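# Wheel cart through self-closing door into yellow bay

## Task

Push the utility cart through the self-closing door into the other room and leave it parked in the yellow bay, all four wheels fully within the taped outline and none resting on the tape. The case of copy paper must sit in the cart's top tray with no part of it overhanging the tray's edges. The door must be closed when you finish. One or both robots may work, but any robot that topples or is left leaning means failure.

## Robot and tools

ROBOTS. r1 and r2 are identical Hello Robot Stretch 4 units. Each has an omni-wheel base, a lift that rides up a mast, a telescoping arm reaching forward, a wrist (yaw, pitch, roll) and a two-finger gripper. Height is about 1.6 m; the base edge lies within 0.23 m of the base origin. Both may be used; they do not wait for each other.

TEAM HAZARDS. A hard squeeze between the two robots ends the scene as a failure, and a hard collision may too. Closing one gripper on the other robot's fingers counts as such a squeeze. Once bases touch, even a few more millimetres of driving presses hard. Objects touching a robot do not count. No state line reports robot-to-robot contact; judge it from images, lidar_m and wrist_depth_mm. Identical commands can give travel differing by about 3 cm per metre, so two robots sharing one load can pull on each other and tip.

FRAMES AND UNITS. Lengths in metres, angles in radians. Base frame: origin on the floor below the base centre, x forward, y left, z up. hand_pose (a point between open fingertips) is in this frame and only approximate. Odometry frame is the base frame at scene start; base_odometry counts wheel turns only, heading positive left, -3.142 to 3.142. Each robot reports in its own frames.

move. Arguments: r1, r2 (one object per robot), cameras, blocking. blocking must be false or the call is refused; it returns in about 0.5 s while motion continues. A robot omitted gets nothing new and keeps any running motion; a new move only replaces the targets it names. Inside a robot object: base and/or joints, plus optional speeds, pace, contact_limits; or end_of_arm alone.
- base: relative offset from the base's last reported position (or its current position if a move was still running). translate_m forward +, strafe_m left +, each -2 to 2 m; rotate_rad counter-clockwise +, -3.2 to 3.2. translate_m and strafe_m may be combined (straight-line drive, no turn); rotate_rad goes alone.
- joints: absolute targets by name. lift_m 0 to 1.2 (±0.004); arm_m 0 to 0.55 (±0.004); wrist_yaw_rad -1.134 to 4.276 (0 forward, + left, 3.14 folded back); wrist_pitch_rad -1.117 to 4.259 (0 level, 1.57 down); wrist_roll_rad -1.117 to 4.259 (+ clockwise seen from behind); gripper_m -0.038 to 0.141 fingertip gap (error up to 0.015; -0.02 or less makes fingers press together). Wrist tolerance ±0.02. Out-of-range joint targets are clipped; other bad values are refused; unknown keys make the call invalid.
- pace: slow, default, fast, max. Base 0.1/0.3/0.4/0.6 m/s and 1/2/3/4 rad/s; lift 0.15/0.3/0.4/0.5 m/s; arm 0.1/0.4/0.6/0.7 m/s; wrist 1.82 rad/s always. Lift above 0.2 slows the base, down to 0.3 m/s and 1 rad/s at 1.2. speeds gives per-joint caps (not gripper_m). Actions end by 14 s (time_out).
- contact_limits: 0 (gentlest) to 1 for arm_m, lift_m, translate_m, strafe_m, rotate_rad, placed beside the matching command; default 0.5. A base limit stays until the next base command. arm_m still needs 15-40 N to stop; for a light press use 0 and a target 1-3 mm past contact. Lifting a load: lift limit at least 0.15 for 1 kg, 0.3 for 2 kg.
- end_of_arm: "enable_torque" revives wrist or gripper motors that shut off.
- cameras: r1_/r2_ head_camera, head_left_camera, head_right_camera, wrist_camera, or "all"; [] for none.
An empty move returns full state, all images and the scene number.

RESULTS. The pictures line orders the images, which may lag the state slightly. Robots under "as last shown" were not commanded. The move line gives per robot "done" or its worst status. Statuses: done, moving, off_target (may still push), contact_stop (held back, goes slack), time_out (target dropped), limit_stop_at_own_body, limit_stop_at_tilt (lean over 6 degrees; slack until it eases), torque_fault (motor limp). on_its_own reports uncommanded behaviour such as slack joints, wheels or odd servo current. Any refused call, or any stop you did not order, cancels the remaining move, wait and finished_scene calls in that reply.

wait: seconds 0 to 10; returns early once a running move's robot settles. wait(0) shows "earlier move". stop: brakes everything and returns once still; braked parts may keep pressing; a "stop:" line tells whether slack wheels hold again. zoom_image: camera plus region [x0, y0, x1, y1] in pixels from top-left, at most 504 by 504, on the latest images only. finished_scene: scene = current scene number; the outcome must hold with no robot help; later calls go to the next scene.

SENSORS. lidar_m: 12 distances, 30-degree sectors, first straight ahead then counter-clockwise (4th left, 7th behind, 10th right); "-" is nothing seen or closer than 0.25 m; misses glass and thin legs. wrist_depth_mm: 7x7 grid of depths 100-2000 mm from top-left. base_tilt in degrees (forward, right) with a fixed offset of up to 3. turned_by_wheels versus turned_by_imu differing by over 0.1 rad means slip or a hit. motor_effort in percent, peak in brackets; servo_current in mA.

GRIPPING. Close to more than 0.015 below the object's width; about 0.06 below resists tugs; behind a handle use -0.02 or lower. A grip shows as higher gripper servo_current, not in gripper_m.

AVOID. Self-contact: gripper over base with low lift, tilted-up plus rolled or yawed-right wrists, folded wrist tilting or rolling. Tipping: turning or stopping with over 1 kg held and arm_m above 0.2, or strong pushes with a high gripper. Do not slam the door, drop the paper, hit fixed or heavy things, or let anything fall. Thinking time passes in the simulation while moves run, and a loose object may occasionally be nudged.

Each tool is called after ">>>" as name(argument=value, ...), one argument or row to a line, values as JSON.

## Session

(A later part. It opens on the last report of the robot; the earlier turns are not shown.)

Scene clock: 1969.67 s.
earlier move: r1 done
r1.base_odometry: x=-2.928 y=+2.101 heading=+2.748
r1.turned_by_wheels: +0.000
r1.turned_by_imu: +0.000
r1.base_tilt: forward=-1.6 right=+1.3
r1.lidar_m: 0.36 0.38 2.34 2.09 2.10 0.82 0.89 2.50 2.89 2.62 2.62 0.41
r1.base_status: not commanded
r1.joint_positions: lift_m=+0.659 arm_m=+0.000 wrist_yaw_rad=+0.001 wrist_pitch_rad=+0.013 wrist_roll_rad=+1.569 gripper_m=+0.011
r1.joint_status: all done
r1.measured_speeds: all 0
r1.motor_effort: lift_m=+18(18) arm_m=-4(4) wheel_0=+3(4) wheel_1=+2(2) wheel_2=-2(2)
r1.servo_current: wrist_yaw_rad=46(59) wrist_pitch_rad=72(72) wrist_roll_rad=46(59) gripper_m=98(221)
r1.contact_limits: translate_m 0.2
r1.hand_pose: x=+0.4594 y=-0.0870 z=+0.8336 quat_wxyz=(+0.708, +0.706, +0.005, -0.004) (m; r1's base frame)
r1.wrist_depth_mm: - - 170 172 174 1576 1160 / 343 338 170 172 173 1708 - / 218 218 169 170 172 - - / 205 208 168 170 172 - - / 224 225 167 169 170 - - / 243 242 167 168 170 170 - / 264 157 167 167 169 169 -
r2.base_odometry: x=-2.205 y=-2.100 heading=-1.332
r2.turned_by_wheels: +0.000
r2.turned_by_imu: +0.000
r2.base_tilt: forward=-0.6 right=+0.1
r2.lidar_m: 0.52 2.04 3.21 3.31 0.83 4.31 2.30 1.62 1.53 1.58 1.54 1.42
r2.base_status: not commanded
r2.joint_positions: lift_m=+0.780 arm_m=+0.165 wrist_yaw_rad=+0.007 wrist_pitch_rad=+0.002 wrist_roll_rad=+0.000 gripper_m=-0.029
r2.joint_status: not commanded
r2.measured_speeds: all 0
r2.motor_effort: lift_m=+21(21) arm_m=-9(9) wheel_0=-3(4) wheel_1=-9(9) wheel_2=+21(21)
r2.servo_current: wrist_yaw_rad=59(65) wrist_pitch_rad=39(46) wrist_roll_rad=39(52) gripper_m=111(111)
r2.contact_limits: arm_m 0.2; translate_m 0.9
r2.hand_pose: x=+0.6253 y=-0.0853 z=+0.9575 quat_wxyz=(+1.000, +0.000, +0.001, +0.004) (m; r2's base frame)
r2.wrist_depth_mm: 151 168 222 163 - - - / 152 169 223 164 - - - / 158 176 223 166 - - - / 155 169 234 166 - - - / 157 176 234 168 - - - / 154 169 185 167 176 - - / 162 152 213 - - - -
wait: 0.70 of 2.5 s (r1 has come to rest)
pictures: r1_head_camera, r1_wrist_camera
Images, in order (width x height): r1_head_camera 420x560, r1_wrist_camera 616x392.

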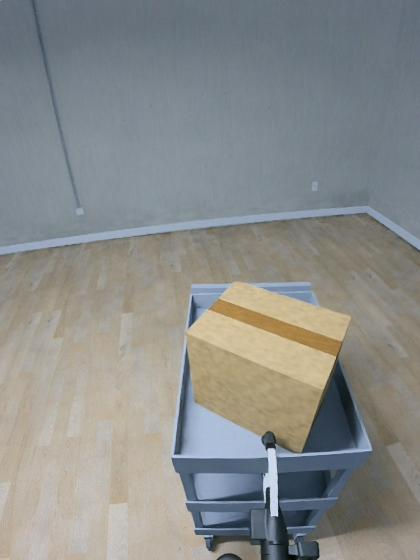

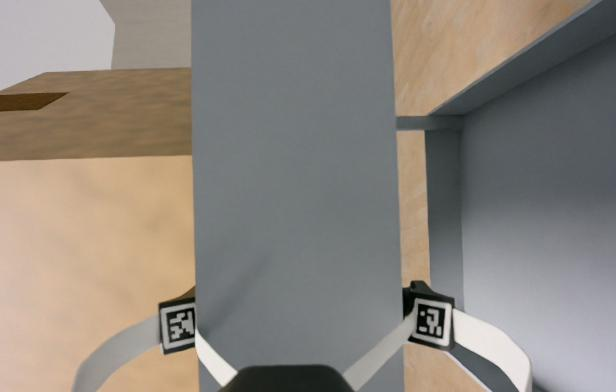

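>>> move(
  r1={"base":{"translate_m":-0.29,"strafe_m":-0.08},"pace":"slow","contact_limits":{"translate_m":0.6}},
  blocking=false,
)

>>> wait(
  seconds=6,
  cameras=["r1_wrist_camera", "r1_head_camera"],
)

Scene clock: 2011.13 s.
move: r1 moving
r1.base_odometry: x=-2.916 y=+2.099 heading=+2.748
r1.turned_by_wheels: +0.000
r1.turned_by_imu: -0.001
r1.base_tilt: forward=-1.5 right=+1.3
r1.lidar_m: 0.37 0.42 2.33 2.09 2.09 0.82 0.86 2.46 2.89 2.63 2.61 0.40
r1.base_status: translate_m moving; strafe_m moving
r1.joint_positions: lift_m=+0.659 arm_m=+0.000 wrist_yaw_rad=+0.001 wrist_pitch_rad=+0.013 wrist_roll_rad=+1.569 gripper_m=+0.011
r1.joint_status: not commanded
r1.measured_speeds: translate_m=-0.049 strafe_m=-0.013 rotate_rad=-0.004 lift_m=+0.000 arm_m=+0.000 wrist_yaw_rad=+0.000 wrist_pitch_rad=+0.000 wrist_roll_rad=+0.000
r1.motor_effort: lift_m=+18(18) arm_m=-4(4) wheel_0=-5(6) wheel_1=-5(7) wheel_2=+7(7)
r1.servo_current: wrist_yaw_rad=52(59) wrist_pitch_rad=72(78) wrist_roll_rad=33(65) gripper_m=98(98)
r1.contact_limits: translate_m 0.6
r1.hand_pose: x=+0.4594 y=-0.0870 z=+0.8336 quat_wxyz=(+0.708, +0.706, +0.005, -0.004) (m; r1's base frame)
r1.wrist_depth_mm: - - 169 171 171 1576 1118 / 325 322 168 170 171 1708 - / 215 213 168 170 171 - - / 204 206 167 169 170 - - / 223 225 167 168 170 - - / 245 243 167 168 170 170 - / 266 158 167 168 169 621 -
r2: as last shown
r2.lidar_m: 0.53 2.05 3.21 3.33 0.83 4.30 2.29 1.59 1.52 1.58 1.56 1.39
r2.motor_effort: lift_m=+21(21) arm_m=-9(9) wheel_0=-3(4) wheel_1=-8(9) wheel_2=+20(21)
r2.servo_current: wrist_yaw_rad=46(65) wrist_pitch_rad=39(46) wrist_roll_rad=52(59) gripper_m=104(111)
r2.contact_limits: arm_m 0.2; translate_m 0.9
r2.wrist_depth_mm: 152 168 223 163 - - - / 151 168 223 165 - - - / 158 176 224 166 - - - / 155 169 234 166 - - - / 158 176 233 168 - - - / 155 169 186 168 176 - - / 162 152 213 - - - -
pictures: none

Scene clock: 2014.90 s.
earlier move: r1 done
r1.base_odometry: x=-2.630 y=+2.063 heading=+2.748
r1.turned_by_wheels: +0.000
r1.turned_by_imu: -0.001
r1.base_tilt: forward=-1.6 right=+1.3
r1.lidar_m: 0.38 0.39 2.39 2.11 0.64 0.61 0.97 2.20 2.54 2.61 2.63 0.41
r1.base_status: done
r1.joint_positions: lift_m=+0.659 arm_m=+0.000 wrist_yaw_rad=+0.000 wrist_pitch_rad=+0.013 wrist_roll_rad=+1.569 gripper_m=+0.011
r1.joint_status: not commanded
r1.measured_speeds: all 0
r1.motor_effort: lift_m=+18(18) arm_m=-4(4) wheel_0=-6(9) wheel_1=-3(8) wheel_2=+2(9)
r1.servo_current: wrist_yaw_rad=46(65) wrist_pitch_rad=65(78) wrist_roll_rad=46(65) gripper_m=91(98)
r1.contact_limits: translate_m 0.6
r1.hand_pose: x=+0.4593 y=-0.0875 z=+0.8336 quat_wxyz=(+0.708, +0.706, +0.004, -0.005) (m; r1's base frame)
r1.wrist_depth_mm: - - 179 180 183 1576 1182 / - - 177 178 180 1661 - / 240 236 175 175 178 - - / 208 210 173 174 175 - - / 223 225 170 171 173 768 - / 240 240 168 169 171 170 - / 260 157 166 167 167 153 -
r2.base_odometry: x=-2.205 y=-2.100 heading=-1.332
r2.turned_by_wheels: +0.000
r2.turned_by_imu: +0.001
r2.base_tilt: forward=-0.6 right=+0.1
r2.lidar_m: 0.52 2.04 3.21 0.64 0.62 4.33 2.28 1.61 1.54 1.60 1.58 1.40
r2.base_status: not commanded
r2.joint_positions: lift_m=+0.780 arm_m=+0.165 wrist_yaw_rad=+0.007 wrist_pitch_rad=+0.002 wrist_roll_rad=+0.000 gripper_m=-0.029
r2.joint_status: not commanded
r2.measured_speeds: all 0
r2.motor_effort: lift_m=+21(21) arm_m=-9(10) wheel_0=-3(4) wheel_1=-8(9) wheel_2=+21(21)
r2.servo_current: wrist_yaw_rad=52(72) wrist_pitch_rad=39(46) wrist_roll_rad=52(78) gripper_m=98(117)
r2.contact_limits: arm_m 0.2; translate_m 0.9
r2.hand_pose: x=+0.6253 y=-0.0853 z=+0.9575 quat_wxyz=(+1.000, +0.000, +0.001, +0.004) (m; r2's base frame)
r2.wrist_depth_mm: 151 168 222 163 - - - / 152 169 222 165 - - - / 158 176 223 166 - - - / 156 169 235 166 - - - / 158 176 234 168 - - - / 154 169 186 167 176 - - / 162 152 213 - - - -
wait: 3.77 of 6 s (r1 has come to rest)
pictures: r1_head_camera, r1_wrist_camera
Images, in order (width x height): r1_head_camera 420x560, r1_wrist_camera 616x392.

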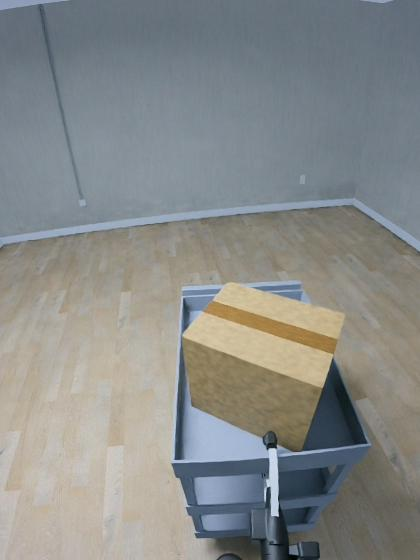

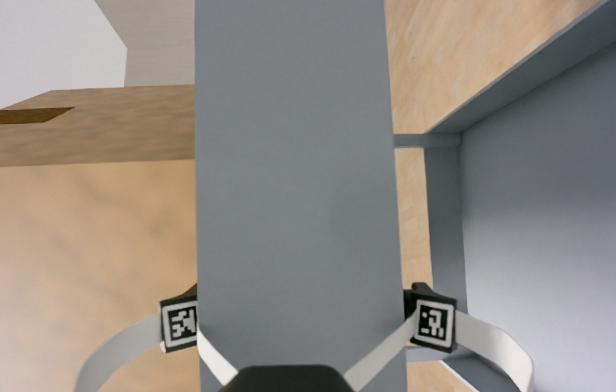

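>>> move(
  r1={"base":{"translate_m":-0.937,"strafe_m":-0.367},"pace":"slow","contact_limits":{"translate_m":0.6}},
  blocking=false,
)

>>> wait(
  seconds=5,
  cameras=["r1_head_camera", "r1_head_left_camera"],
)

>>> wait(
  seconds=8,
  cameras=["r1_head_camera", "r1_head_left_camera", "r1_wrist_camera"],
)

Scene clock: 2029.20 s.
move: r1 moving
r1.base_odometry: x=-2.616 y=+2.063 heading=+2.747
r1.turned_by_wheels: +0.000
r1.turned_by_imu: -0.001
r1.base_tilt: forward=-1.6 right=+1.3
r1.lidar_m: 0.37 0.38 2.37 2.12 0.67 0.60 0.94 2.22 2.52 2.58 2.58 0.42
r1.base_status: translate_m moving; strafe_m moving
r1.joint_positions: lift_m=+0.659 arm_m=+0.000 wrist_yaw_rad=+0.000 wrist_pitch_rad=+0.013 wrist_roll_rad=+1.569 gripper_m=+0.011
r1.joint_status: not commanded
r1.measured_speeds: translate_m=-0.049 strafe_m=-0.020 rotate_rad=+0.002 lift_m=+0.000 arm_m=+0.000 wrist_yaw_rad=+0.000 wrist_pitch_rad=+0.000 wrist_roll_rad=+0.000
r1.motor_effort: lift_m=+18(18) arm_m=-4(4) wheel_0=-5(9) wheel_1=-6(9) wheel_2=+7(9)
r1.servo_current: wrist_yaw_rad=46(46) wrist_pitch_rad=65(78) wrist_roll_rad=65(65) gripper_m=85(98)
r1.contact_limits: translate_m 0.6
r1.hand_pose: x=+0.4593 y=-0.0875 z=+0.8336 quat_wxyz=(+0.708, +0.706, +0.004, -0.005) (m; r1's base frame)
r1.wrist_depth_mm: - - 179 180 182 1576 1182 / - - 177 178 180 1661 - / 239 236 174 176 178 - - / 208 210 172 173 175 - - / 223 225 170 171 173 778 - / 240 240 169 169 171 171 - / 259 157 167 167 167 153 -
r2: as last shown
r2.turned_by_imu: +0.000
r2.lidar_m: 0.54 2.05 3.20 0.62 0.63 4.33 2.28 1.59 1.52 1.59 1.57 1.45
r2.motor_effort: lift_m=+21(21) arm_m=-9(10) wheel_0=-4(4) wheel_1=-8(9) wheel_2=+21(21)
r2.servo_current: wrist_yaw_rad=52(65) wrist_pitch_rad=33(46) wrist_roll_rad=52(59) gripper_m=104(111)
r2.contact_limits: arm_m 0.2; translate_m 0.9
r2.wrist_depth_mm: 151 168 223 163 - - - / 152 169 222 164 - - - / 158 176 224 166 - - - / 155 170 233 166 - - - / 158 176 234 167 - - - / 154 170 186 167 176 - - / 162 152 213 - - - -
pictures: none

Scene clock: 2034.20 s.
earlier move: r1 moving
r1.base_odometry: x=-2.126 y=+2.053 heading=+2.748
r1.turned_by_wheels: +0.000
r1.turned_by_imu: -0.001
r1.base_tilt: forward=-1.5 right=+1.3
r1.lidar_m: 0.33 0.30 2.46 0.47 0.48 0.59 0.85 1.71 1.93 2.50 2.52 0.43
r1.base_status: translate_m moving; strafe_m moving
r1.joint_positions: lift_m=+0.659 arm_m=+0.000 wrist_yaw_rad=+0.001 wrist_pitch_rad=+0.013 wrist_roll_rad=+1.570 gripper_m=+0.011
r1.joint_status: not commanded
r1.measured_speeds: translate_m=-0.093 strafe_m=-0.038 rotate_rad=+0.000 lift_m=+0.000 arm_m=+0.000 wrist_yaw_rad=+0.000 wrist_pitch_rad=+0.000 wrist_roll_rad=+0.000
r1.motor_effort: lift_m=+18(18) arm_m=-4(4) wheel_0=-3(9) wheel_1=-5(9) wheel_2=+7(9)
r1.servo_current: wrist_yaw_rad=46(72) wrist_pitch_rad=78(78) wrist_roll_rad=39(65) gripper_m=98(104)
r1.contact_limits: translate_m 0.6
r1.hand_pose: x=+0.4593 y=-0.0873 z=+0.8336 quat_wxyz=(+0.707, +0.707, +0.005, -0.004) (m; r1's base frame)
r1.wrist_depth_mm: - - 254 246 273 285 1078 / - - 235 228 - 1618 1182 / - - 216 212 - 1618 - / 229 231 230 197 201 1808 - / 231 233 186 187 186 - - / 235 236 178 174 178 171 - / 238 172 167 166 163 154 -
r2.base_odometry: x=-2.205 y=-2.100 heading=-1.332
r2.turned_by_wheels: +0.000
r2.turned_by_imu: +0.001
r2.base_tilt: forward=-0.6 right=+0.1
r2.lidar_m: 0.54 2.06 0.48 0.49 0.84 4.33 2.28 1.63 1.53 1.57 1.54 1.43
r2.base_status: not commanded
r2.joint_positions: lift_m=+0.780 arm_m=+0.165 wrist_yaw_rad=+0.007 wrist_pitch_rad=+0.002 wrist_roll_rad=+0.000 gripper_m=-0.029
r2.joint_status: not commanded
r2.measured_speeds: all 0
r2.motor_effort: lift_m=+21(21) arm_m=-9(10) wheel_0=-3(4) wheel_1=-8(9) wheel_2=+21(21)
r2.servo_current: wrist_yaw_rad=52(72) wrist_pitch_rad=39(46) wrist_roll_rad=52(65) gripper_m=104(117)
r2.contact_limits: arm_m 0.2; translate_m 0.9
r2.hand_pose: x=+0.6253 y=-0.0853 z=+0.9575 quat_wxyz=(+1.000, +0.000, +0.001, +0.004) (m; r2's base frame)
r2.wrist_depth_mm: 151 168 222 163 - - - / 152 169 223 165 - - - / 158 175 223 166 - - - / 155 170 235 166 - - - / 158 176 235 168 - - - / 155 169 186 168 176 - - / 161 152 214 - - - -
wait: 5.00 s; no rest
pictures: r1_head_camera, r1_head_left_camera
Images, in order (width x height): r1_head_camera 420x560, r1_head_left_camera 420x672.

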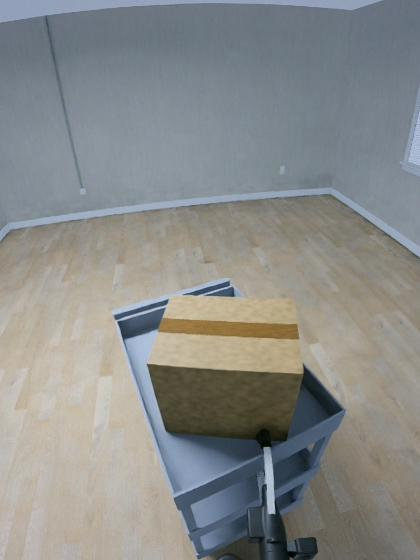

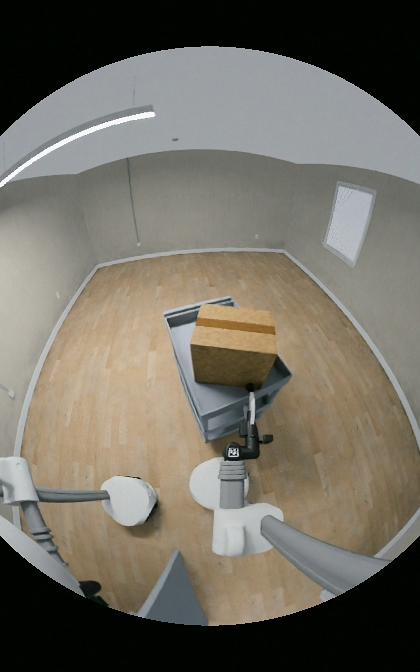

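Scene clock: 2039.97 s.
earlier move: r1 done
r1.base_odometry: x=-1.624 y=+2.043 heading=+2.748
r1.turned_by_wheels: +0.000
r1.turned_by_imu: +0.000
r1.base_tilt: forward=-1.6 right=+1.3
r1.lidar_m: 0.25 0.25 0.66 0.57 0.45 0.53 0.94 1.21 1.33 2.41 2.44 0.47
r1.base_status: done
r1.joint_positions: lift_m=+0.659 arm_m=+0.000 wrist_yaw_rad=+0.002 wrist_pitch_rad=+0.013 wrist_roll_rad=+1.571 gripper_m=+0.011
r1.joint_status: not commanded
r1.measured_speeds: all 0
r1.motor_effort: lift_m=+18(18) arm_m=-4(4) wheel_0=-1(9) wheel_1=-1(9) wheel_2=+4(9)
r1.servo_current: wrist_yaw_rad=65(72) wrist_pitch_rad=65(78) wrist_roll_rad=52(85) gripper_m=91(104)
r1.contact_limits: translate_m 0.6
r1.hand_pose: x=+0.4594 y=-0.0870 z=+0.8336 quat_wxyz=(+0.707, +0.707, +0.005, -0.004) (m; r1's base frame)
r1.wrist_depth_mm: - - - - - 1618 1138 / - - - - - 1397 1078 / - - - 282 353 1499 418 / - - - 237 - 1661 - / 246 250 217 205 216 1708 - / 236 239 181 180 179 173 - / 229 226 167 163 156 147 -
r2.base_odometry: x=-2.205 y=-2.100 heading=-1.332
r2.turned_by_wheels: +0.000
r2.turned_by_imu: +0.001
r2.base_tilt: forward=-0.6 right=+0.1
r2.lidar_m: 0.52 0.65 0.55 0.48 0.52 4.33 2.29 1.62 1.52 1.59 1.58 1.39
r2.base_status: not commanded
r2.joint_positions: lift_m=+0.780 arm_m=+0.165 wrist_yaw_rad=+0.007 wrist_pitch_rad=+0.002 wrist_roll_rad=+0.000 gripper_m=-0.029
r2.joint_status: not commanded
r2.measured_speeds: all 0
r2.motor_effort: lift_m=+21(21) arm_m=-9(10) wheel_0=-3(4) wheel_1=-9(9) wheel_2=+21(21)
r2.servo_current: wrist_yaw_rad=39(72) wrist_pitch_rad=39(46) wrist_roll_rad=52(65) gripper_m=111(117)
r2.contact_limits: arm_m 0.2; translate_m 0.9
r2.hand_pose: x=+0.6253 y=-0.0853 z=+0.9575 quat_wxyz=(+1.000, +0.000, +0.001, +0.004) (m; r2's base frame)
r2.wrist_depth_mm: 151 168 222 163 - - - / 152 169 222 165 - - - / 158 176 224 166 - - - / 156 169 234 166 - - - / 158 176 234 168 - - - / 155 169 185 167 176 - - / 162 152 213 - - - -
wait: 5.77 of 8 s (r1 has come to rest)
pictures: r1_head_camera, r1_head_left_camera, r1_wrist_camera
Images, in order (width x height): r1_head_camera 420x560, r1_head_left_camera 420x672, r1_wrist_camera 616x392.

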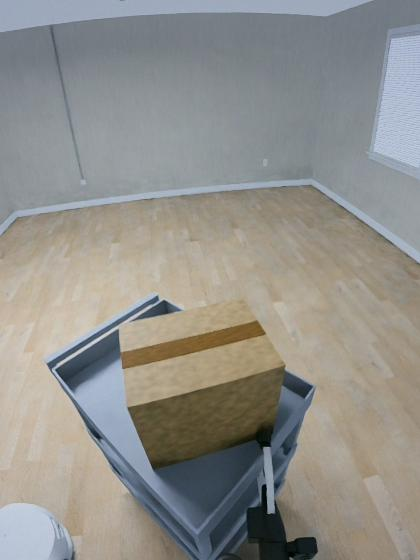

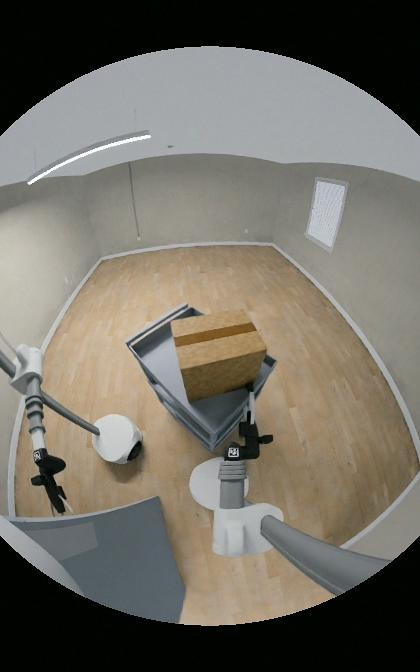

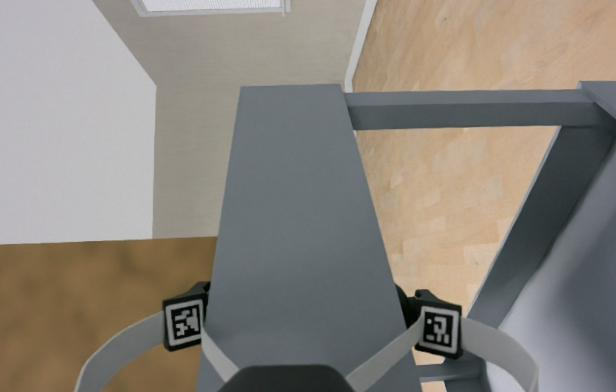

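>>> move(
  r1={"base":{"translate_m":-0.282,"strafe_m":-0.12},"pace":"slow","contact_limits":{"translate_m":0.6}},
  blocking=false,
)

>>> wait(
  seconds=8,
  cameras=["r1_head_camera", "r1_head_left_camera", "r1_wrist_camera"],
)

Scene clock: 2108.17 s.
move: r1 moving
r1.base_odometry: x=-1.610 y=+2.043 heading=+2.748
r1.turned_by_wheels: +0.000
r1.turned_by_imu: +0.000
r1.base_tilt: forward=-1.6 right=+1.3
r1.lidar_m: 0.25 0.26 0.64 0.57 0.44 0.53 0.95 1.19 1.30 2.39 2.43 0.48
r1.base_status: translate_m moving; strafe_m moving
r1.joint_positions: lift_m=+0.659 arm_m=+0.000 wrist_yaw_rad=+0.002 wrist_pitch_rad=+0.013 wrist_roll_rad=+1.571 gripper_m=+0.011
r1.joint_status: not commanded
r1.measured_speeds: translate_m=-0.048 strafe_m=-0.022 rotate_rad=+0.003 lift_m=+0.000 arm_m=+0.000 wrist_yaw_rad=+0.000 wrist_pitch_rad=+0.000 wrist_roll_rad=+0.000
r1.motor_effort: lift_m=+18(18) arm_m=-4(4) wheel_0=-1(3) wheel_1=-4(6) wheel_2=+10(10)
r1.servo_current: wrist_yaw_rad=59(65) wrist_pitch_rad=72(72) wrist_roll_rad=52(52) gripper_m=85(98)
r1.contact_limits: translate_m 0.6
r1.hand_pose: x=+0.4595 y=-0.0868 z=+0.8336 quat_wxyz=(+0.707, +0.707, +0.005, -0.004) (m; r1's base frame)
r1.wrist_depth_mm: - - - - - 1618 1118 / - - - - - 1397 1078 / - - - 282 - 1499 421 / - - - 237 - 1661 - / 248 250 216 204 216 1708 - / 238 240 181 180 180 172 - / 229 227 167 164 156 148 -
r2: as last shown
r2.turned_by_imu: +0.000
r2.base_tilt: forward=-0.5 right=+0.1
r2.lidar_m: 0.54 0.65 0.56 0.49 0.49 4.32 2.29 1.62 1.53 1.55 1.56 1.41
r2.motor_effort: lift_m=+21(21) arm_m=-9(9) wheel_0=-3(4) wheel_1=-9(9) wheel_2=+21(21)
r2.servo_current: wrist_yaw_rad=46(65) wrist_pitch_rad=39(46) wrist_roll_rad=52(59) gripper_m=104(104)
r2.contact_limits: arm_m 0.2; translate_m 0.9
r2.wrist_depth_mm: 151 168 221 164 - - - / 152 169 222 164 - - - / 158 176 223 166 - - - / 156 170 235 166 - - - / 156 176 234 168 - - - / 155 168 186 167 176 - - / 162 152 213 - - - -
pictures: none

Scene clock: 2111.93 s.
earlier move: r1 done
r1.base_odometry: x=-1.318 y=+2.045 heading=+2.748
r1.turned_by_wheels: +0.000
r1.turned_by_imu: +0.000
r1.base_tilt: forward=-1.6 right=+1.3
r1.lidar_m: 0.25 0.25 0.73 0.48 0.49 0.57 3.72 0.93 0.95 1.85 2.35 0.55
r1.base_status: done
r1.joint_positions: lift_m=+0.659 arm_m=+0.000 wrist_yaw_rad=+0.004 wrist_pitch_rad=+0.013 wrist_roll_rad=+1.571 gripper_m=+0.011
r1.joint_status: not commanded
r1.measured_speeds: all 0
r1.motor_effort: lift_m=+18(18) arm_m=-4(4) wheel_0=+1(5) wheel_1=-2(7) wheel_2=+5(11)
r1.servo_current: wrist_yaw_rad=52(72) wrist_pitch_rad=72(78) wrist_roll_rad=52(65) gripper_m=91(98)
r1.contact_limits: translate_m 0.6
r1.hand_pose: x=+0.4596 y=-0.0864 z=+0.8336 quat_wxyz=(+0.707, +0.707, +0.006, -0.003) (m; r1's base frame)
r1.wrist_depth_mm: - - - - - 1576 1118 / - - - - - 1576 1138 / - - - 338 366 373 370 / - - - 264 - 1708 - / - - 235 217 233 1661 - / 242 242 184 183 183 504 - / 229 171 168 163 154 147 -
r2.base_odometry: x=-2.205 y=-2.100 heading=-1.332
r2.turned_by_wheels: +0.000
r2.turned_by_imu: +0.001
r2.base_tilt: forward=-0.6 right=+0.1
r2.lidar_m: 0.54 0.53 0.34 0.50 4.44 4.32 2.27 1.63 1.52 1.58 1.56 1.41
r2.base_status: not commanded
r2.joint_positions: lift_m=+0.780 arm_m=+0.165 wrist_yaw_rad=+0.007 wrist_pitch_rad=+0.002 wrist_roll_rad=+0.000 gripper_m=-0.029
r2.joint_status: not commanded
r2.measured_speeds: all 0
r2.motor_effort: lift_m=+21(21) arm_m=-9(10) wheel_0=-4(4) wheel_1=-9(9) wheel_2=+21(21)
r2.servo_current: wrist_yaw_rad=59(72) wrist_pitch_rad=39(46) wrist_roll_rad=46(65) gripper_m=104(111)
r2.contact_limits: arm_m 0.2; translate_m 0.9
r2.hand_pose: x=+0.6253 y=-0.0853 z=+0.9575 quat_wxyz=(+1.000, +0.000, +0.001, +0.004) (m; r2's base frame)
r2.wrist_depth_mm: 151 168 223 163 - - - / 151 169 223 165 - - - / 158 176 222 165 - - - / 156 169 233 166 - - - / 157 176 235 168 - - - / 154 169 185 167 176 - - / 162 153 213 - - - -
wait: 3.77 of 8 s (r1 has come to rest)
pictures: r1_head_camera, r1_head_left_camera, r1_wrist_camera
Images, in order (width x height): r1_head_camera 420x560, r1_head_left_camera 420x672, r1_wrist_camera 616x392.

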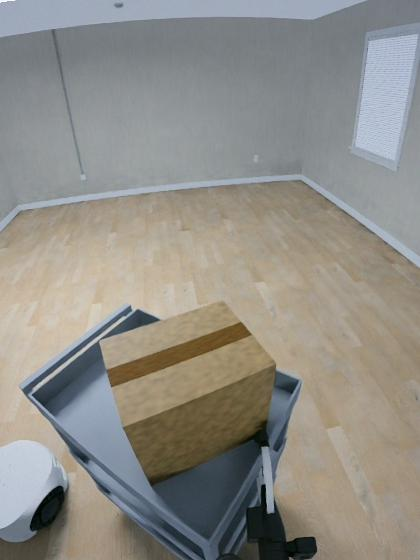

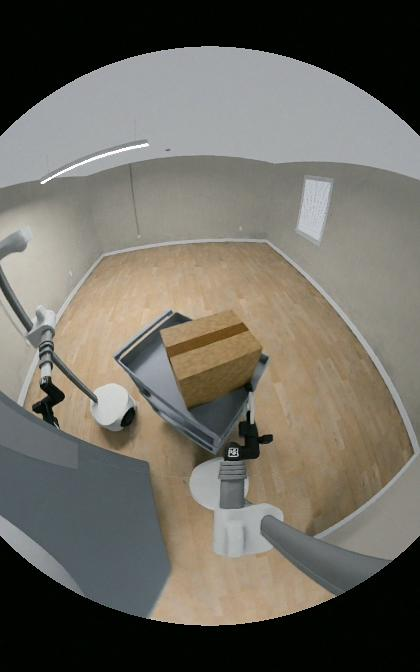

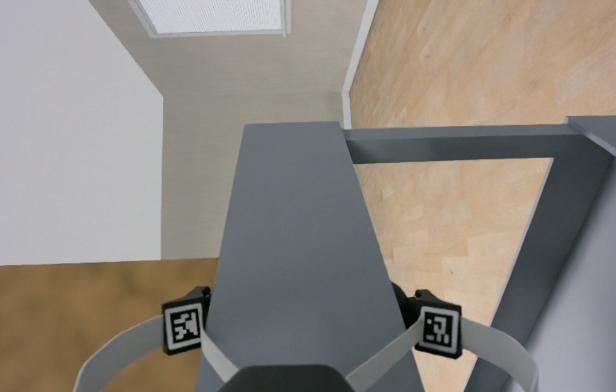

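>>> move(
  r1={"joints":{"gripper_m":0.14}},
  blocking=false,
)

>>> wait(
  seconds=3,
  cameras=["r1_wrist_camera"],
)

>>> wait(
  seconds=1,
  cameras=["r1_wrist_camera"],
)

Scene clock: 2190.53 s.
move: r1 moving
r1.base_odometry: x=-1.318 y=+2.045 heading=+2.748
r1.turned_by_wheels: +0.000
r1.turned_by_imu: +0.000
r1.base_tilt: forward=-1.6 right=+1.3
r1.lidar_m: 0.25 0.26 0.74 0.49 0.49 0.61 3.75 0.92 0.95 1.83 2.35 0.55
r1.base_status: not commanded
r1.joint_positions: lift_m=+0.659 arm_m=+0.000 wrist_yaw_rad=+0.004 wrist_pitch_rad=+0.013 wrist_roll_rad=+1.571 gripper_m=+0.030
r1.joint_status: gripper_m moving
r1.measured_speeds: all 0
r1.motor_effort: lift_m=+18(18) arm_m=-3(4) wheel_0=+1(1) wheel_1=-2(2) wheel_2=+4(5)
r1.servo_current: wrist_yaw_rad=46(59) wrist_pitch_rad=72(72) wrist_roll_rad=52(59) gripper_m=46(78)
r1.contact_limits: translate_m 0.6
r1.hand_pose: x=+0.4596 y=-0.0864 z=+0.8336 quat_wxyz=(+0.707, +0.707, +0.006, -0.003) (m; r1's base frame)
r1.wrist_depth_mm: - - - - - 1576 1098 / - - - - - 1661 1138 / - - - 345 368 375 384 / - - - 270 - 1661 - / - - 256 220 238 1661 - / 245 247 187 187 182 175 - / 233 160 165 165 155 151 -
r2: as last shown
r2.turned_by_imu: +0.000
r2.base_tilt: forward=-0.5 right=+0.1
r2.lidar_m: 0.51 0.53 0.34 0.50 4.45 4.31 2.27 1.60 1.52 1.58 1.56 1.43
r2.motor_effort: lift_m=+21(21) arm_m=-9(9) wheel_0=-3(4) wheel_1=-9(9) wheel_2=+20(21)
r2.servo_current: wrist_yaw_rad=59(65) wrist_pitch_rad=39(39) wrist_roll_rad=46(59) gripper_m=111(117)
r2.contact_limits: arm_m 0.2; translate_m 0.9
r2.wrist_depth_mm: 151 168 222 163 - - - / 152 168 223 165 - - - / 158 175 223 166 - - - / 155 169 234 166 - - - / 157 176 233 168 - - - / 155 169 186 168 176 - - / 161 153 213 - - - -
pictures: none

Scene clock: 2192.27 s.
earlier move: r1 done
r1.base_odometry: x=-1.318 y=+2.045 heading=+2.748
r1.turned_by_wheels: +0.000
r1.turned_by_imu: +0.000
r1.base_tilt: forward=-1.6 right=+1.3
r1.lidar_m: 0.25 0.28 0.71 0.50 0.47 0.58 3.75 0.93 0.96 1.82 2.37 0.49
r1.base_status: not commanded
r1.joint_positions: lift_m=+0.659 arm_m=+0.000 wrist_yaw_rad=+0.003 wrist_pitch_rad=+0.007 wrist_roll_rad=+1.571 gripper_m=+0.140
r1.joint_status: all done
r1.measured_speeds: all 0
r1.motor_effort: lift_m=+18(18) arm_m=+0(4) wheel_0=+1(1) wheel_1=-2(2) wheel_2=+2(5)
r1.servo_current: wrist_yaw_rad=39(65) wrist_pitch_rad=46(72) wrist_roll_rad=46(72) gripper_m=39(111)
r1.contact_limits: translate_m 0.6
r1.hand_pose: x=+0.4595 y=-0.0866 z=+0.8352 quat_wxyz=(+0.707, +0.707, +0.004, -0.002) (m; r1's base frame)
r1.wrist_depth_mm: - - - - - 1708 1160 / - - - - - 1661 1160 / - - - - - 1464 1078 / - - - 297 - 1576 445 / - - - 240 249 1661 - / 260 211 208 201 200 196 - / 242 240 241 150 171 1708 -
r2.base_odometry: x=-2.205 y=-2.100 heading=-1.332
r2.turned_by_wheels: +0.000
r2.turned_by_imu: +0.000
r2.base_tilt: forward=-0.6 right=+0.1
r2.lidar_m: 0.53 0.55 0.35 0.51 4.47 4.33 2.28 1.61 1.52 1.59 1.54 1.43
r2.base_status: not commanded
r2.joint_positions: lift_m=+0.780 arm_m=+0.165 wrist_yaw_rad=+0.007 wrist_pitch_rad=+0.002 wrist_roll_rad=+0.000 gripper_m=-0.029
r2.joint_status: not commanded
r2.measured_speeds: all 0
r2.motor_effort: lift_m=+21(21) arm_m=-9(10) wheel_0=-3(4) wheel_1=-9(9) wheel_2=+20(21)
r2.servo_current: wrist_yaw_rad=59(65) wrist_pitch_rad=46(52) wrist_roll_rad=46(59) gripper_m=111(117)
r2.contact_limits: arm_m 0.2; translate_m 0.9
r2.hand_pose: x=+0.6253 y=-0.0853 z=+0.9575 quat_wxyz=(+1.000, +0.000, +0.001, +0.004) (m; r2's base frame)
r2.wrist_depth_mm: 151 168 222 163 - - - / 152 169 223 164 - - - / 158 175 224 166 - - - / 156 170 234 166 - - - / 158 176 234 169 - - - / 154 169 186 167 175 - - / 161 152 213 - - - -
wait: 1.73 of 3 s (r1 has come to rest)
pictures: r1_wrist_camera
Images, in order (width x height): r1_wrist_camera 616x392.

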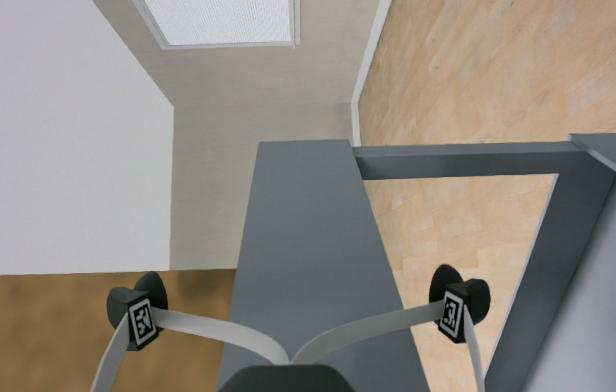

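Scene clock: 2193.27 s.
r1.base_odometry: x=-1.318 y=+2.045 heading=+2.748
r1.turned_by_wheels: +0.000
r1.turned_by_imu: +0.000
r1.base_tilt: forward=-1.6 right=+1.3
r1.lidar_m: 0.25 0.27 0.72 0.49 0.49 0.58 3.76 0.92 0.96 1.83 2.35 0.57
r1.base_status: not commanded
r1.joint_positions: lift_m=+0.659 arm_m=+0.000 wrist_yaw_rad=+0.003 wrist_pitch_rad=+0.007 wrist_roll_rad=+1.571 gripper_m=+0.140
r1.joint_status: all done
r1.measured_speeds: all 0
r1.motor_effort: lift_m=+18(18) arm_m=+2(4) wheel_0=+1(1) wheel_1=-2(2) wheel_2=+2(5)
r1.servo_current: wrist_yaw_rad=52(65) wrist_pitch_rad=46(72) wrist_roll_rad=52(72) gripper_m=46(111)
r1.contact_limits: translate_m 0.6
r1.hand_pose: x=+0.4595 y=-0.0866 z=+0.8352 quat_wxyz=(+0.707, +0.707, +0.004, -0.002) (m; r1's base frame)
r1.wrist_depth_mm: - - - - - 1618 1182 / - - - - - 1661 1182 / - - - - - 1430 1078 / - - - 296 - 1618 442 / - - - 239 249 1618 - / 259 211 208 200 200 197 - / 243 241 240 150 171 1808 -
r2.base_odometry: x=-2.205 y=-2.100 heading=-1.332
r2.turned_by_wheels: +0.000
r2.turned_by_imu: +0.000
r2.base_tilt: forward=-0.6 right=+0.1
r2.lidar_m: 0.53 0.52 0.34 0.49 4.47 4.33 2.29 1.62 1.54 1.60 1.56 1.42
r2.base_status: not commanded
r2.joint_positions: lift_m=+0.780 arm_m=+0.165 wrist_yaw_rad=+0.007 wrist_pitch_rad=+0.002 wrist_roll_rad=+0.000 gripper_m=-0.029
r2.joint_status: not commanded
r2.measured_speeds: all 0
r2.motor_effort: lift_m=+21(21) arm_m=-9(10) wheel_0=-4(4) wheel_1=-9(9) wheel_2=+21(21)
r2.servo_current: wrist_yaw_rad=52(65) wrist_pitch_rad=39(52) wrist_roll_rad=46(59) gripper_m=98(117)
r2.contact_limits: arm_m 0.2; translate_m 0.9
r2.hand_pose: x=+0.6253 y=-0.0853 z=+0.9575 quat_wxyz=(+1.000, +0.000, +0.001, +0.004) (m; r2's base frame)
r2.wrist_depth_mm: 151 168 222 163 - - - / 153 169 223 165 - - - / 158 176 224 166 - - - / 156 170 234 166 - - - / 157 175 234 168 - - - / 155 169 186 167 176 - - / 162 152 213 - - - -
wait: 1.00 s; at rest by 0.27 s
pictures: r1_wrist_camera
Images, in order (width x height): r1_wrist_camera 616x392.

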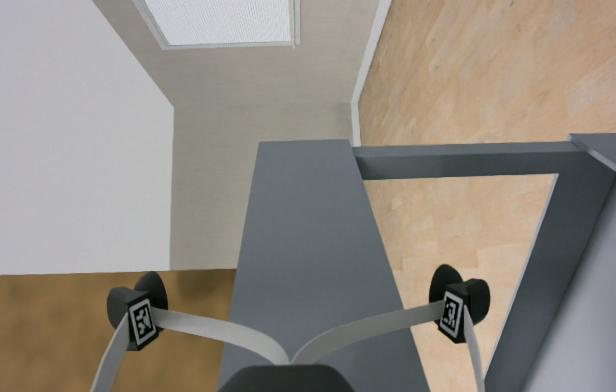

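>>> move(
  r1={"base":{"strafe_m":-0.078},"joints":{"lift_m":0.656},"pace":"slow"},
  blocking=false,
)

>>> wait(
  seconds=1.7,
)

>>> move(
  r1={"joints":{"arm_m":0.13},"pace":"slow","contact_limits":{"arm_m":0.2}},
  blocking=false,
)

>>> wait(
  seconds=3,
  cameras=["r1_wrist_camera", "r1_head_camera"],
)

Scene clock: 2204.83 s.
move: r1 moving
r1.base_odometry: x=-1.312 y=+2.059 heading=+2.748
r1.turned_by_wheels: +0.000
r1.turned_by_imu: +0.000
r1.base_tilt: forward=-1.6 right=+1.3
r1.lidar_m: 0.25 0.27 0.72 0.49 0.50 0.61 3.75 0.93 0.94 1.83 2.35 0.60
r1.base_status: strafe_m moving
r1.joint_positions: lift_m=+0.657 arm_m=+0.000 wrist_yaw_rad=+0.003 wrist_pitch_rad=+0.007 wrist_roll_rad=+1.571 gripper_m=+0.140
r1.joint_status: lift_m moving
r1.measured_speeds: translate_m=-0.001 strafe_m=-0.056 rotate_rad=+0.004 lift_m=+0.000 arm_m=+0.000 wrist_yaw_rad=+0.000 wrist_pitch_rad=+0.000 wrist_roll_rad=+0.000
r1.motor_effort: lift_m=+12(18) arm_m=+3(4) wheel_0=+5(8) wheel_1=-5(7) wheel_2=+0(3)
r1.servo_current: wrist_yaw_rad=46(65) wrist_pitch_rad=46(52) wrist_roll_rad=46(59) gripper_m=46(46)
r1.hand_pose: x=+0.4595 y=-0.0866 z=+0.8328 quat_wxyz=(+0.707, +0.707, +0.003, -0.001) (m; r1's base frame)
r1.wrist_depth_mm: - - - - - 1618 1138 / - - - - - 1618 1182 / - - - - - 1576 1205 / - - - 319 377 1499 384 / - - - 257 - 1618 - / 266 211 216 214 210 196 - / 247 245 245 151 183 1708 -
r2: as last shown
r2.lidar_m: 0.53 0.54 0.36 0.51 4.44 4.32 2.28 1.60 1.53 1.59 1.54 1.43
r2.motor_effort: lift_m=+21(21) arm_m=-9(10) wheel_0=-3(4) wheel_1=-9(9) wheel_2=+20(21)
r2.servo_current: wrist_yaw_rad=65(65) wrist_pitch_rad=39(46) wrist_roll_rad=46(52) gripper_m=104(111)
r2.contact_limits: arm_m 0.2; translate_m 0.9
r2.wrist_depth_mm: 151 168 222 163 - - - / 152 169 223 165 - - - / 158 176 222 165 - - - / 155 169 234 166 - - - / 158 176 234 168 - - - / 154 169 186 167 176 - - / 162 152 213 - - - -
pictures: none

Scene clock: 2206.27 s.
earlier move: r1 done
r1.base_odometry: x=-1.288 y=+2.117 heading=+2.748
r1.turned_by_wheels: +0.000
r1.turned_by_imu: +0.000
r1.base_tilt: forward=-1.6 right=+1.2
r1.lidar_m: 0.30 0.25 0.60 0.57 0.57 0.66 3.72 0.86 0.96 1.79 2.29 2.77
r1.base_status: done
r1.joint_positions: lift_m=+0.657 arm_m=+0.000 wrist_yaw_rad=+0.003 wrist_pitch_rad=+0.007 wrist_roll_rad=+1.571 gripper_m=+0.140
r1.joint_status: all done
r1.measured_speeds: all 0
r1.motor_effort: lift_m=+12(18) arm_m=+3(4) wheel_0=+4(8) wheel_1=-1(7) wheel_2=+0(3)
r1.servo_current: wrist_yaw_rad=46(72) wrist_pitch_rad=52(65) wrist_roll_rad=39(59) gripper_m=46(52)
r1.hand_pose: x=+0.4595 y=-0.0866 z=+0.8328 quat_wxyz=(+0.707, +0.707, +0.003, -0.001) (m; r1's base frame)
r1.wrist_depth_mm: - - - - - 1618 1205 / - - - - - 1661 1182 / - - - - - 1661 1205 / - - - - - 1708 1138 / - - - 345 379 379 382 / - 210 - 287 211 196 - / - - - 142 - 1708 -
r2.base_odometry: x=-2.205 y=-2.100 heading=-1.332
r2.turned_by_wheels: +0.000
r2.turned_by_imu: +0.000
r2.base_tilt: forward=-0.6 right=+0.1
r2.lidar_m: 0.53 0.52 0.34 0.49 4.49 4.33 2.30 1.61 1.54 1.60 1.56 1.44
r2.base_status: not commanded
r2.joint_positions: lift_m=+0.780 arm_m=+0.165 wrist_yaw_rad=+0.007 wrist_pitch_rad=+0.002 wrist_roll_rad=+0.000 gripper_m=-0.029
r2.joint_status: not commanded
r2.measured_speeds: all 0
r2.motor_effort: lift_m=+21(21) arm_m=-9(10) wheel_0=-3(4) wheel_1=-9(9) wheel_2=+20(21)
r2.servo_current: wrist_yaw_rad=59(65) wrist_pitch_rad=46(46) wrist_roll_rad=39(52) gripper_m=104(111)
r2.contact_limits: arm_m 0.2; translate_m 0.9
r2.hand_pose: x=+0.6253 y=-0.0853 z=+0.9575 quat_wxyz=(+1.000, +0.000, +0.001, +0.004) (m; r2's base frame)
r2.wrist_depth_mm: 151 168 222 163 - - - / 152 169 224 165 - - - / 158 175 223 166 - - - / 155 170 234 166 - - - / 158 176 234 168 - - - / 155 169 186 168 176 - - / 161 153 213 - - - -
wait: 1.43 of 1.7 s (r1 has come to rest)
pictures: none

Scene clock: 2206.77 s.
move: r1 moving
r1.base_odometry: x=-1.288 y=+2.117 heading=+2.748
r1.turned_by_wheels: +0.000
r1.turned_by_imu: +0.000
r1.base_tilt: forward=-1.6 right=+1.3
r1.lidar_m: 0.30 0.25 0.61 0.56 0.57 0.69 3.72 0.87 0.95 1.83 2.28 2.76
r1.base_status: not commanded
r1.joint_positions: lift_m=+0.657 arm_m=+0.013 wrist_yaw_rad=+0.003 wrist_pitch_rad=+0.007 wrist_roll_rad=+1.571 gripper_m=+0.140
r1.joint_status: arm_m moving
r1.measured_speeds: translate_m=+0.000 strafe_m=+0.000 rotate_rad=+0.000 lift_m=+0.000 arm_m=+0.049 wrist_yaw_rad=+0.000 wrist_pitch_rad=-0.001 wrist_roll_rad=+0.000
r1.motor_effort: lift_m=+12(12) arm_m=+4(8) wheel_0=+4(4) wheel_1=-2(2) wheel_2=+0(0)
r1.servo_current: wrist_yaw_rad=52(65) wrist_pitch_rad=46(52) wrist_roll_rad=33(59) gripper_m=46(46)
r1.contact_limits: arm_m 0.2
r1.hand_pose: x=+0.4721 y=-0.0866 z=+0.8328 quat_wxyz=(+0.707, +0.707, +0.003, -0.001) (m; r1's base frame)
r1.wrist_depth_mm: - - - - - 1618 1160 / - - - - - 1661 1182 / - - - - - 1708 1160 / - - - - - 1661 1138 / - - - 334 366 366 366 / - 210 - 278 211 196 - / - - - 142 - 1618 -
r2: as last shown
r2.lidar_m: 0.56 0.55 0.33 0.48 4.45 4.32 2.27 1.61 1.53 1.57 1.56 1.43
r2.motor_effort: lift_m=+21(21) arm_m=-9(10) wheel_0=-3(4) wheel_1=-8(9) wheel_2=+20(21)
r2.servo_current: wrist_yaw_rad=59(59) wrist_pitch_rad=39(46) wrist_roll_rad=46(59) gripper_m=104(117)
r2.contact_limits: arm_m 0.2; translate_m 0.9
r2.wrist_depth_mm: 151 168 222 163 - - - / 152 169 223 164 - - - / 158 175 224 166 - - - / 155 169 234 166 - - - / 158 176 234 168 - - - / 155 169 185 167 176 - - / 161 152 213 - - - -
pictures: none

Scene clock: 2208.87 s.
earlier move: r1 done
r1.base_odometry: x=-1.288 y=+2.117 heading=+2.748
r1.turned_by_wheels: +0.000
r1.turned_by_imu: +0.000
r1.base_tilt: forward=-1.6 right=+1.3
r1.lidar_m: 0.31 0.25 0.59 0.57 0.57 0.68 3.72 0.88 0.94 1.80 2.29 2.75
r1.base_status: not commanded
r1.joint_positions: lift_m=+0.657 arm_m=+0.130 wrist_yaw_rad=+0.003 wrist_pitch_rad=+0.006 wrist_roll_rad=+1.571 gripper_m=+0.140
r1.joint_status: all done
r1.measured_speeds: all 0
r1.motor_effort: lift_m=+12(12) arm_m=+5(8) wheel_0=+4(4) wheel_1=-2(2) wheel_2=+0(0)
r1.servo_current: wrist_yaw_rad=39(85) wrist_pitch_rad=39(59) wrist_roll_rad=39(65) gripper_m=39(52)
r1.contact_limits: arm_m 0.2
r1.hand_pose: x=+0.5894 y=-0.0866 z=+0.8329 quat_wxyz=(+0.707, +0.707, +0.003, -0.001) (m; r1's base frame)
r1.wrist_depth_mm: - - - - - 1708 1182 / - - - - - 1708 1182 / - - - - - 1708 1182 / - - - - - 1708 1182 / - - - 236 243 245 249 / - 210 198 193 198 196 1205 / - - - 149 169 1618 1205
r2.base_odometry: x=-2.205 y=-2.100 heading=-1.332
r2.turned_by_wheels: +0.000
r2.turned_by_imu: +0.000
r2.base_tilt: forward=-0.5 right=+0.1
r2.lidar_m: 0.54 0.52 0.34 0.51 4.47 4.32 2.30 1.63 1.52 1.58 1.56 1.41
r2.base_status: not commanded
r2.joint_positions: lift_m=+0.780 arm_m=+0.165 wrist_yaw_rad=+0.007 wrist_pitch_rad=+0.002 wrist_roll_rad=+0.000 gripper_m=-0.029
r2.joint_status: not commanded
r2.measured_speeds: all 0
r2.motor_effort: lift_m=+21(21) arm_m=-9(10) wheel_0=-3(4) wheel_1=-9(9) wheel_2=+21(21)
r2.servo_current: wrist_yaw_rad=59(72) wrist_pitch_rad=39(46) wrist_roll_rad=26(65) gripper_m=104(117)
r2.contact_limits: arm_m 0.2; translate_m 0.9
r2.hand_pose: x=+0.6253 y=-0.0853 z=+0.9575 quat_wxyz=(+1.000, +0.000, +0.001, +0.004) (m; r2's base frame)
r2.wrist_depth_mm: 151 168 223 163 - - - / 152 169 223 165 - - - / 158 176 224 166 - - - / 156 170 234 165 - - - / 157 176 234 168 - - - / 155 169 186 168 176 - - / 162 152 213 - - - -
wait: 2.10 of 3 s (r1 has come to rest)
pictures: r1_head_camera, r1_wrist_camera
Images, in order (width x height): r1_head_camera 420x560, r1_wrist_camera 616x392.

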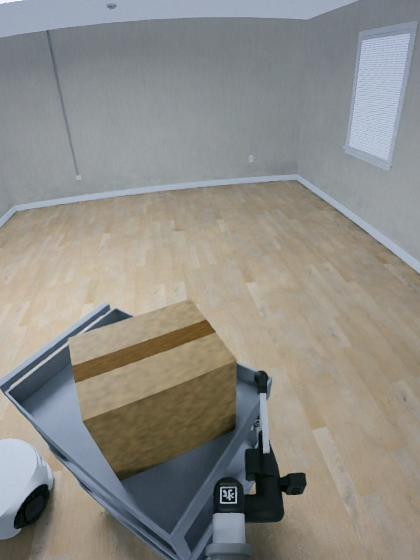

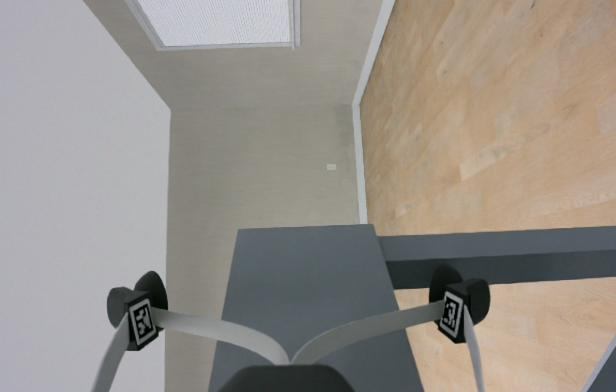

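>>> move(
  r1={"base":{"strafe_m":0.02},"joints":{"arm_m":0.15},"pace":"slow","contact_limits":{"arm_m":0.2}},
  blocking=false,
)

>>> wait(
  seconds=1.5,
)

>>> wait(
  seconds=0.6,
  cameras=["r1_wrist_camera"],
)

Scene clock: 2224.90 s.
move: r1 moving
r1.base_odometry: x=-1.293 y=+2.105 heading=+2.748
r1.turned_by_wheels: +0.000
r1.turned_by_imu: +0.000
r1.base_tilt: forward=-1.6 right=+1.3
r1.lidar_m: 0.26 0.25 0.63 0.55 0.55 0.66 3.74 0.88 0.93 1.83 2.29 2.79
r1.base_status: strafe_m moving
r1.joint_positions: lift_m=+0.657 arm_m=+0.142 wrist_yaw_rad=+0.000 wrist_pitch_rad=+0.006 wrist_roll_rad=+1.571 gripper_m=+0.140
r1.joint_status: arm_m moving
r1.measured_speeds: translate_m=+0.000 strafe_m=+0.042 rotate_rad=-0.003 lift_m=+0.000 arm_m=+0.039 wrist_yaw_rad=-0.033 wrist_pitch_rad=+0.000 wrist_roll_rad=+0.000
r1.motor_effort: lift_m=+12(12) arm_m=+8(8) wheel_0=-5(8) wheel_1=+3(7) wheel_2=-1(1)
r1.servo_current: wrist_yaw_rad=46(52) wrist_pitch_rad=39(52) wrist_roll_rad=52(65) gripper_m=46(46)
r1.contact_limits: arm_m 0.2
r1.hand_pose: x=+0.6014 y=-0.0873 z=+0.8329 quat_wxyz=(+0.707, +0.707, +0.002, -0.002) (m; r1's base frame)
r1.wrist_depth_mm: - - - - - 1708 1160 / - - - - - 1708 1182 / - - - - - 1708 1205 / - - - - - 1708 1182 / - - - 230 236 241 239 / - 209 191 191 191 197 1182 / - - 167 148 163 1576 1182
r2: as last shown
r2.base_tilt: forward=-0.6 right=+0.1
r2.lidar_m: 0.54 0.53 0.33 0.49 4.49 4.32 2.29 1.59 1.52 1.60 1.57 1.44
r2.motor_effort: lift_m=+21(21) arm_m=-9(9) wheel_0=-3(4) wheel_1=-9(9) wheel_2=+21(21)
r2.servo_current: wrist_yaw_rad=52(65) wrist_pitch_rad=39(46) wrist_roll_rad=39(52) gripper_m=104(111)
r2.contact_limits: arm_m 0.2; translate_m 0.9
r2.wrist_depth_mm: 151 168 222 163 - - - / 152 169 224 164 - - - / 158 176 224 166 - - - / 155 170 235 166 - - - / 158 176 234 168 - - - / 155 169 185 167 176 - - / 162 152 213 - - - -
pictures: none

Scene clock: 2225.57 s.
earlier move: r1 done
r1.base_odometry: x=-1.295 y=+2.099 heading=+2.748
r1.turned_by_wheels: +0.000
r1.turned_by_imu: +0.000
r1.base_tilt: forward=-1.6 right=+1.3
r1.lidar_m: 0.31 0.25 0.60 0.54 0.55 0.66 3.73 0.90 0.95 1.80 2.32 2.81
r1.base_status: done
r1.joint_positions: lift_m=+0.657 arm_m=+0.150 wrist_yaw_rad=-0.002 wrist_pitch_rad=+0.006 wrist_roll_rad=+1.571 gripper_m=+0.140
r1.joint_status: all done
r1.measured_speeds: all 0
r1.motor_effort: lift_m=+12(12) arm_m=+6(8) wheel_0=-6(9) wheel_1=+1(7) wheel_2=-3(4)
r1.servo_current: wrist_yaw_rad=46(65) wrist_pitch_rad=46(52) wrist_roll_rad=39(65) gripper_m=46(46)
r1.contact_limits: arm_m 0.2
r1.hand_pose: x=+0.6089 y=-0.0881 z=+0.8329 quat_wxyz=(+0.707, +0.707, +0.001, -0.003) (m; r1's base frame)
r1.wrist_depth_mm: - - - - - 1661 1182 / - - - - - 1661 1205 / - - - - - 1661 1182 / - - - - - 1708 1205 / - - - 233 235 243 252 / - 210 191 191 199 193 1182 / - - 168 148 162 1576 1182
r2.base_odometry: x=-2.205 y=-2.100 heading=-1.332
r2.turned_by_wheels: +0.000
r2.turned_by_imu: +0.000
r2.base_tilt: forward=-0.5 right=+0.1
r2.lidar_m: 0.54 0.54 0.34 0.47 4.45 4.31 2.27 1.60 1.51 1.60 1.56 1.43
r2.base_status: not commanded
r2.joint_positions: lift_m=+0.780 arm_m=+0.165 wrist_yaw_rad=+0.007 wrist_pitch_rad=+0.002 wrist_roll_rad=+0.000 gripper_m=-0.029
r2.joint_status: not commanded
r2.measured_speeds: all 0
r2.motor_effort: lift_m=+21(21) arm_m=-9(9) wheel_0=-3(4) wheel_1=-9(9) wheel_2=+20(21)
r2.servo_current: wrist_yaw_rad=52(65) wrist_pitch_rad=33(46) wrist_roll_rad=39(59) gripper_m=104(111)
r2.contact_limits: arm_m 0.2; translate_m 0.9
r2.hand_pose: x=+0.6253 y=-0.0853 z=+0.9575 quat_wxyz=(+1.000, +0.000, +0.001, +0.004) (m; r2's base frame)
r2.wrist_depth_mm: 151 167 222 163 - - - / 152 169 224 165 - - - / 158 175 222 166 - - - / 156 170 233 166 - - - / 158 176 234 168 - - - / 154 169 185 167 176 - - / 162 153 213 - - - -
wait: 0.67 of 1.5 s (r1 has come to rest)
pictures: none

Scene clock: 2226.17 s.
r1.base_odometry: x=-1.295 y=+2.099 heading=+2.748
r1.turned_by_wheels: +0.000
r1.turned_by_imu: +0.000
r1.base_tilt: forward=-1.6 right=+1.3
r1.lidar_m: 0.31 0.25 0.62 0.54 0.55 0.64 3.74 0.88 0.94 1.78 2.32 2.81
r1.base_status: done
r1.joint_positions: lift_m=+0.657 arm_m=+0.150 wrist_yaw_rad=-0.002 wrist_pitch_rad=+0.006 wrist_roll_rad=+1.571 gripper_m=+0.140
r1.joint_status: all done
r1.measured_speeds: all 0
r1.motor_effort: lift_m=+12(12) arm_m=+6(8) wheel_0=-6(9) wheel_1=+0(7) wheel_2=-3(4)
r1.servo_current: wrist_yaw_rad=39(65) wrist_pitch_rad=52(52) wrist_roll_rad=46(65) gripper_m=39(46)
r1.contact_limits: arm_m 0.2
r1.hand_pose: x=+0.6089 y=-0.0881 z=+0.8329 quat_wxyz=(+0.707, +0.707, +0.001, -0.003) (m; r1's base frame)
r1.wrist_depth_mm: - - - - - 1661 1182 / - - - - - 1708 1205 / - - - - - 1661 1182 / - - - - - 1661 1182 / - - - 233 235 242 253 / - 209 191 191 199 193 1205 / - - 167 148 163 1618 1182
r2.base_odometry: x=-2.205 y=-2.100 heading=-1.332
r2.turned_by_wheels: +0.000
r2.turned_by_imu: +0.000
r2.base_tilt: forward=-0.6 right=+0.1
r2.lidar_m: 0.52 0.51 0.33 0.49 4.47 4.33 2.30 1.64 1.53 1.58 1.58 1.43
r2.base_status: not commanded
r2.joint_positions: lift_m=+0.780 arm_m=+0.165 wrist_yaw_rad=+0.007 wrist_pitch_rad=+0.002 wrist_roll_rad=+0.000 gripper_m=-0.029
r2.joint_status: not commanded
r2.measured_speeds: all 0
r2.motor_effort: lift_m=+21(21) arm_m=-9(9) wheel_0=-4(4) wheel_1=-9(9) wheel_2=+21(21)
r2.servo_current: wrist_yaw_rad=46(65) wrist_pitch_rad=39(46) wrist_roll_rad=59(59) gripper_m=104(111)
r2.contact_limits: arm_m 0.2; translate_m 0.9
r2.hand_pose: x=+0.6253 y=-0.0853 z=+0.9575 quat_wxyz=(+1.000, +0.000, +0.001, +0.004) (m; r2's base frame)
r2.wrist_depth_mm: 151 168 222 163 - - - / 152 169 223 165 - - - / 158 175 223 166 - - - / 156 169 234 166 - - - / 158 176 234 168 - - - / 155 169 186 167 176 - - / 162 153 213 - - - -
wait: 0.60 s; at rest by 0.27 s
pictures: r1_wrist_camera
Images, in order (width x height): r1_wrist_camera 616x392.

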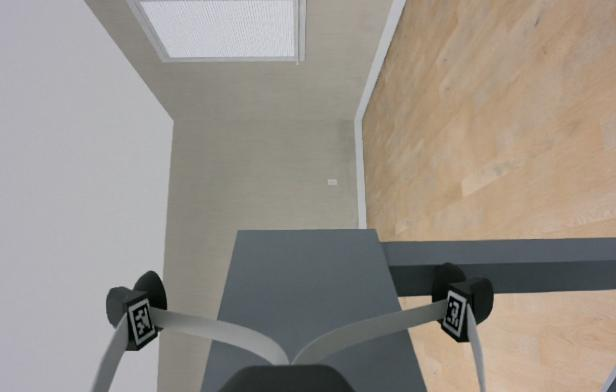

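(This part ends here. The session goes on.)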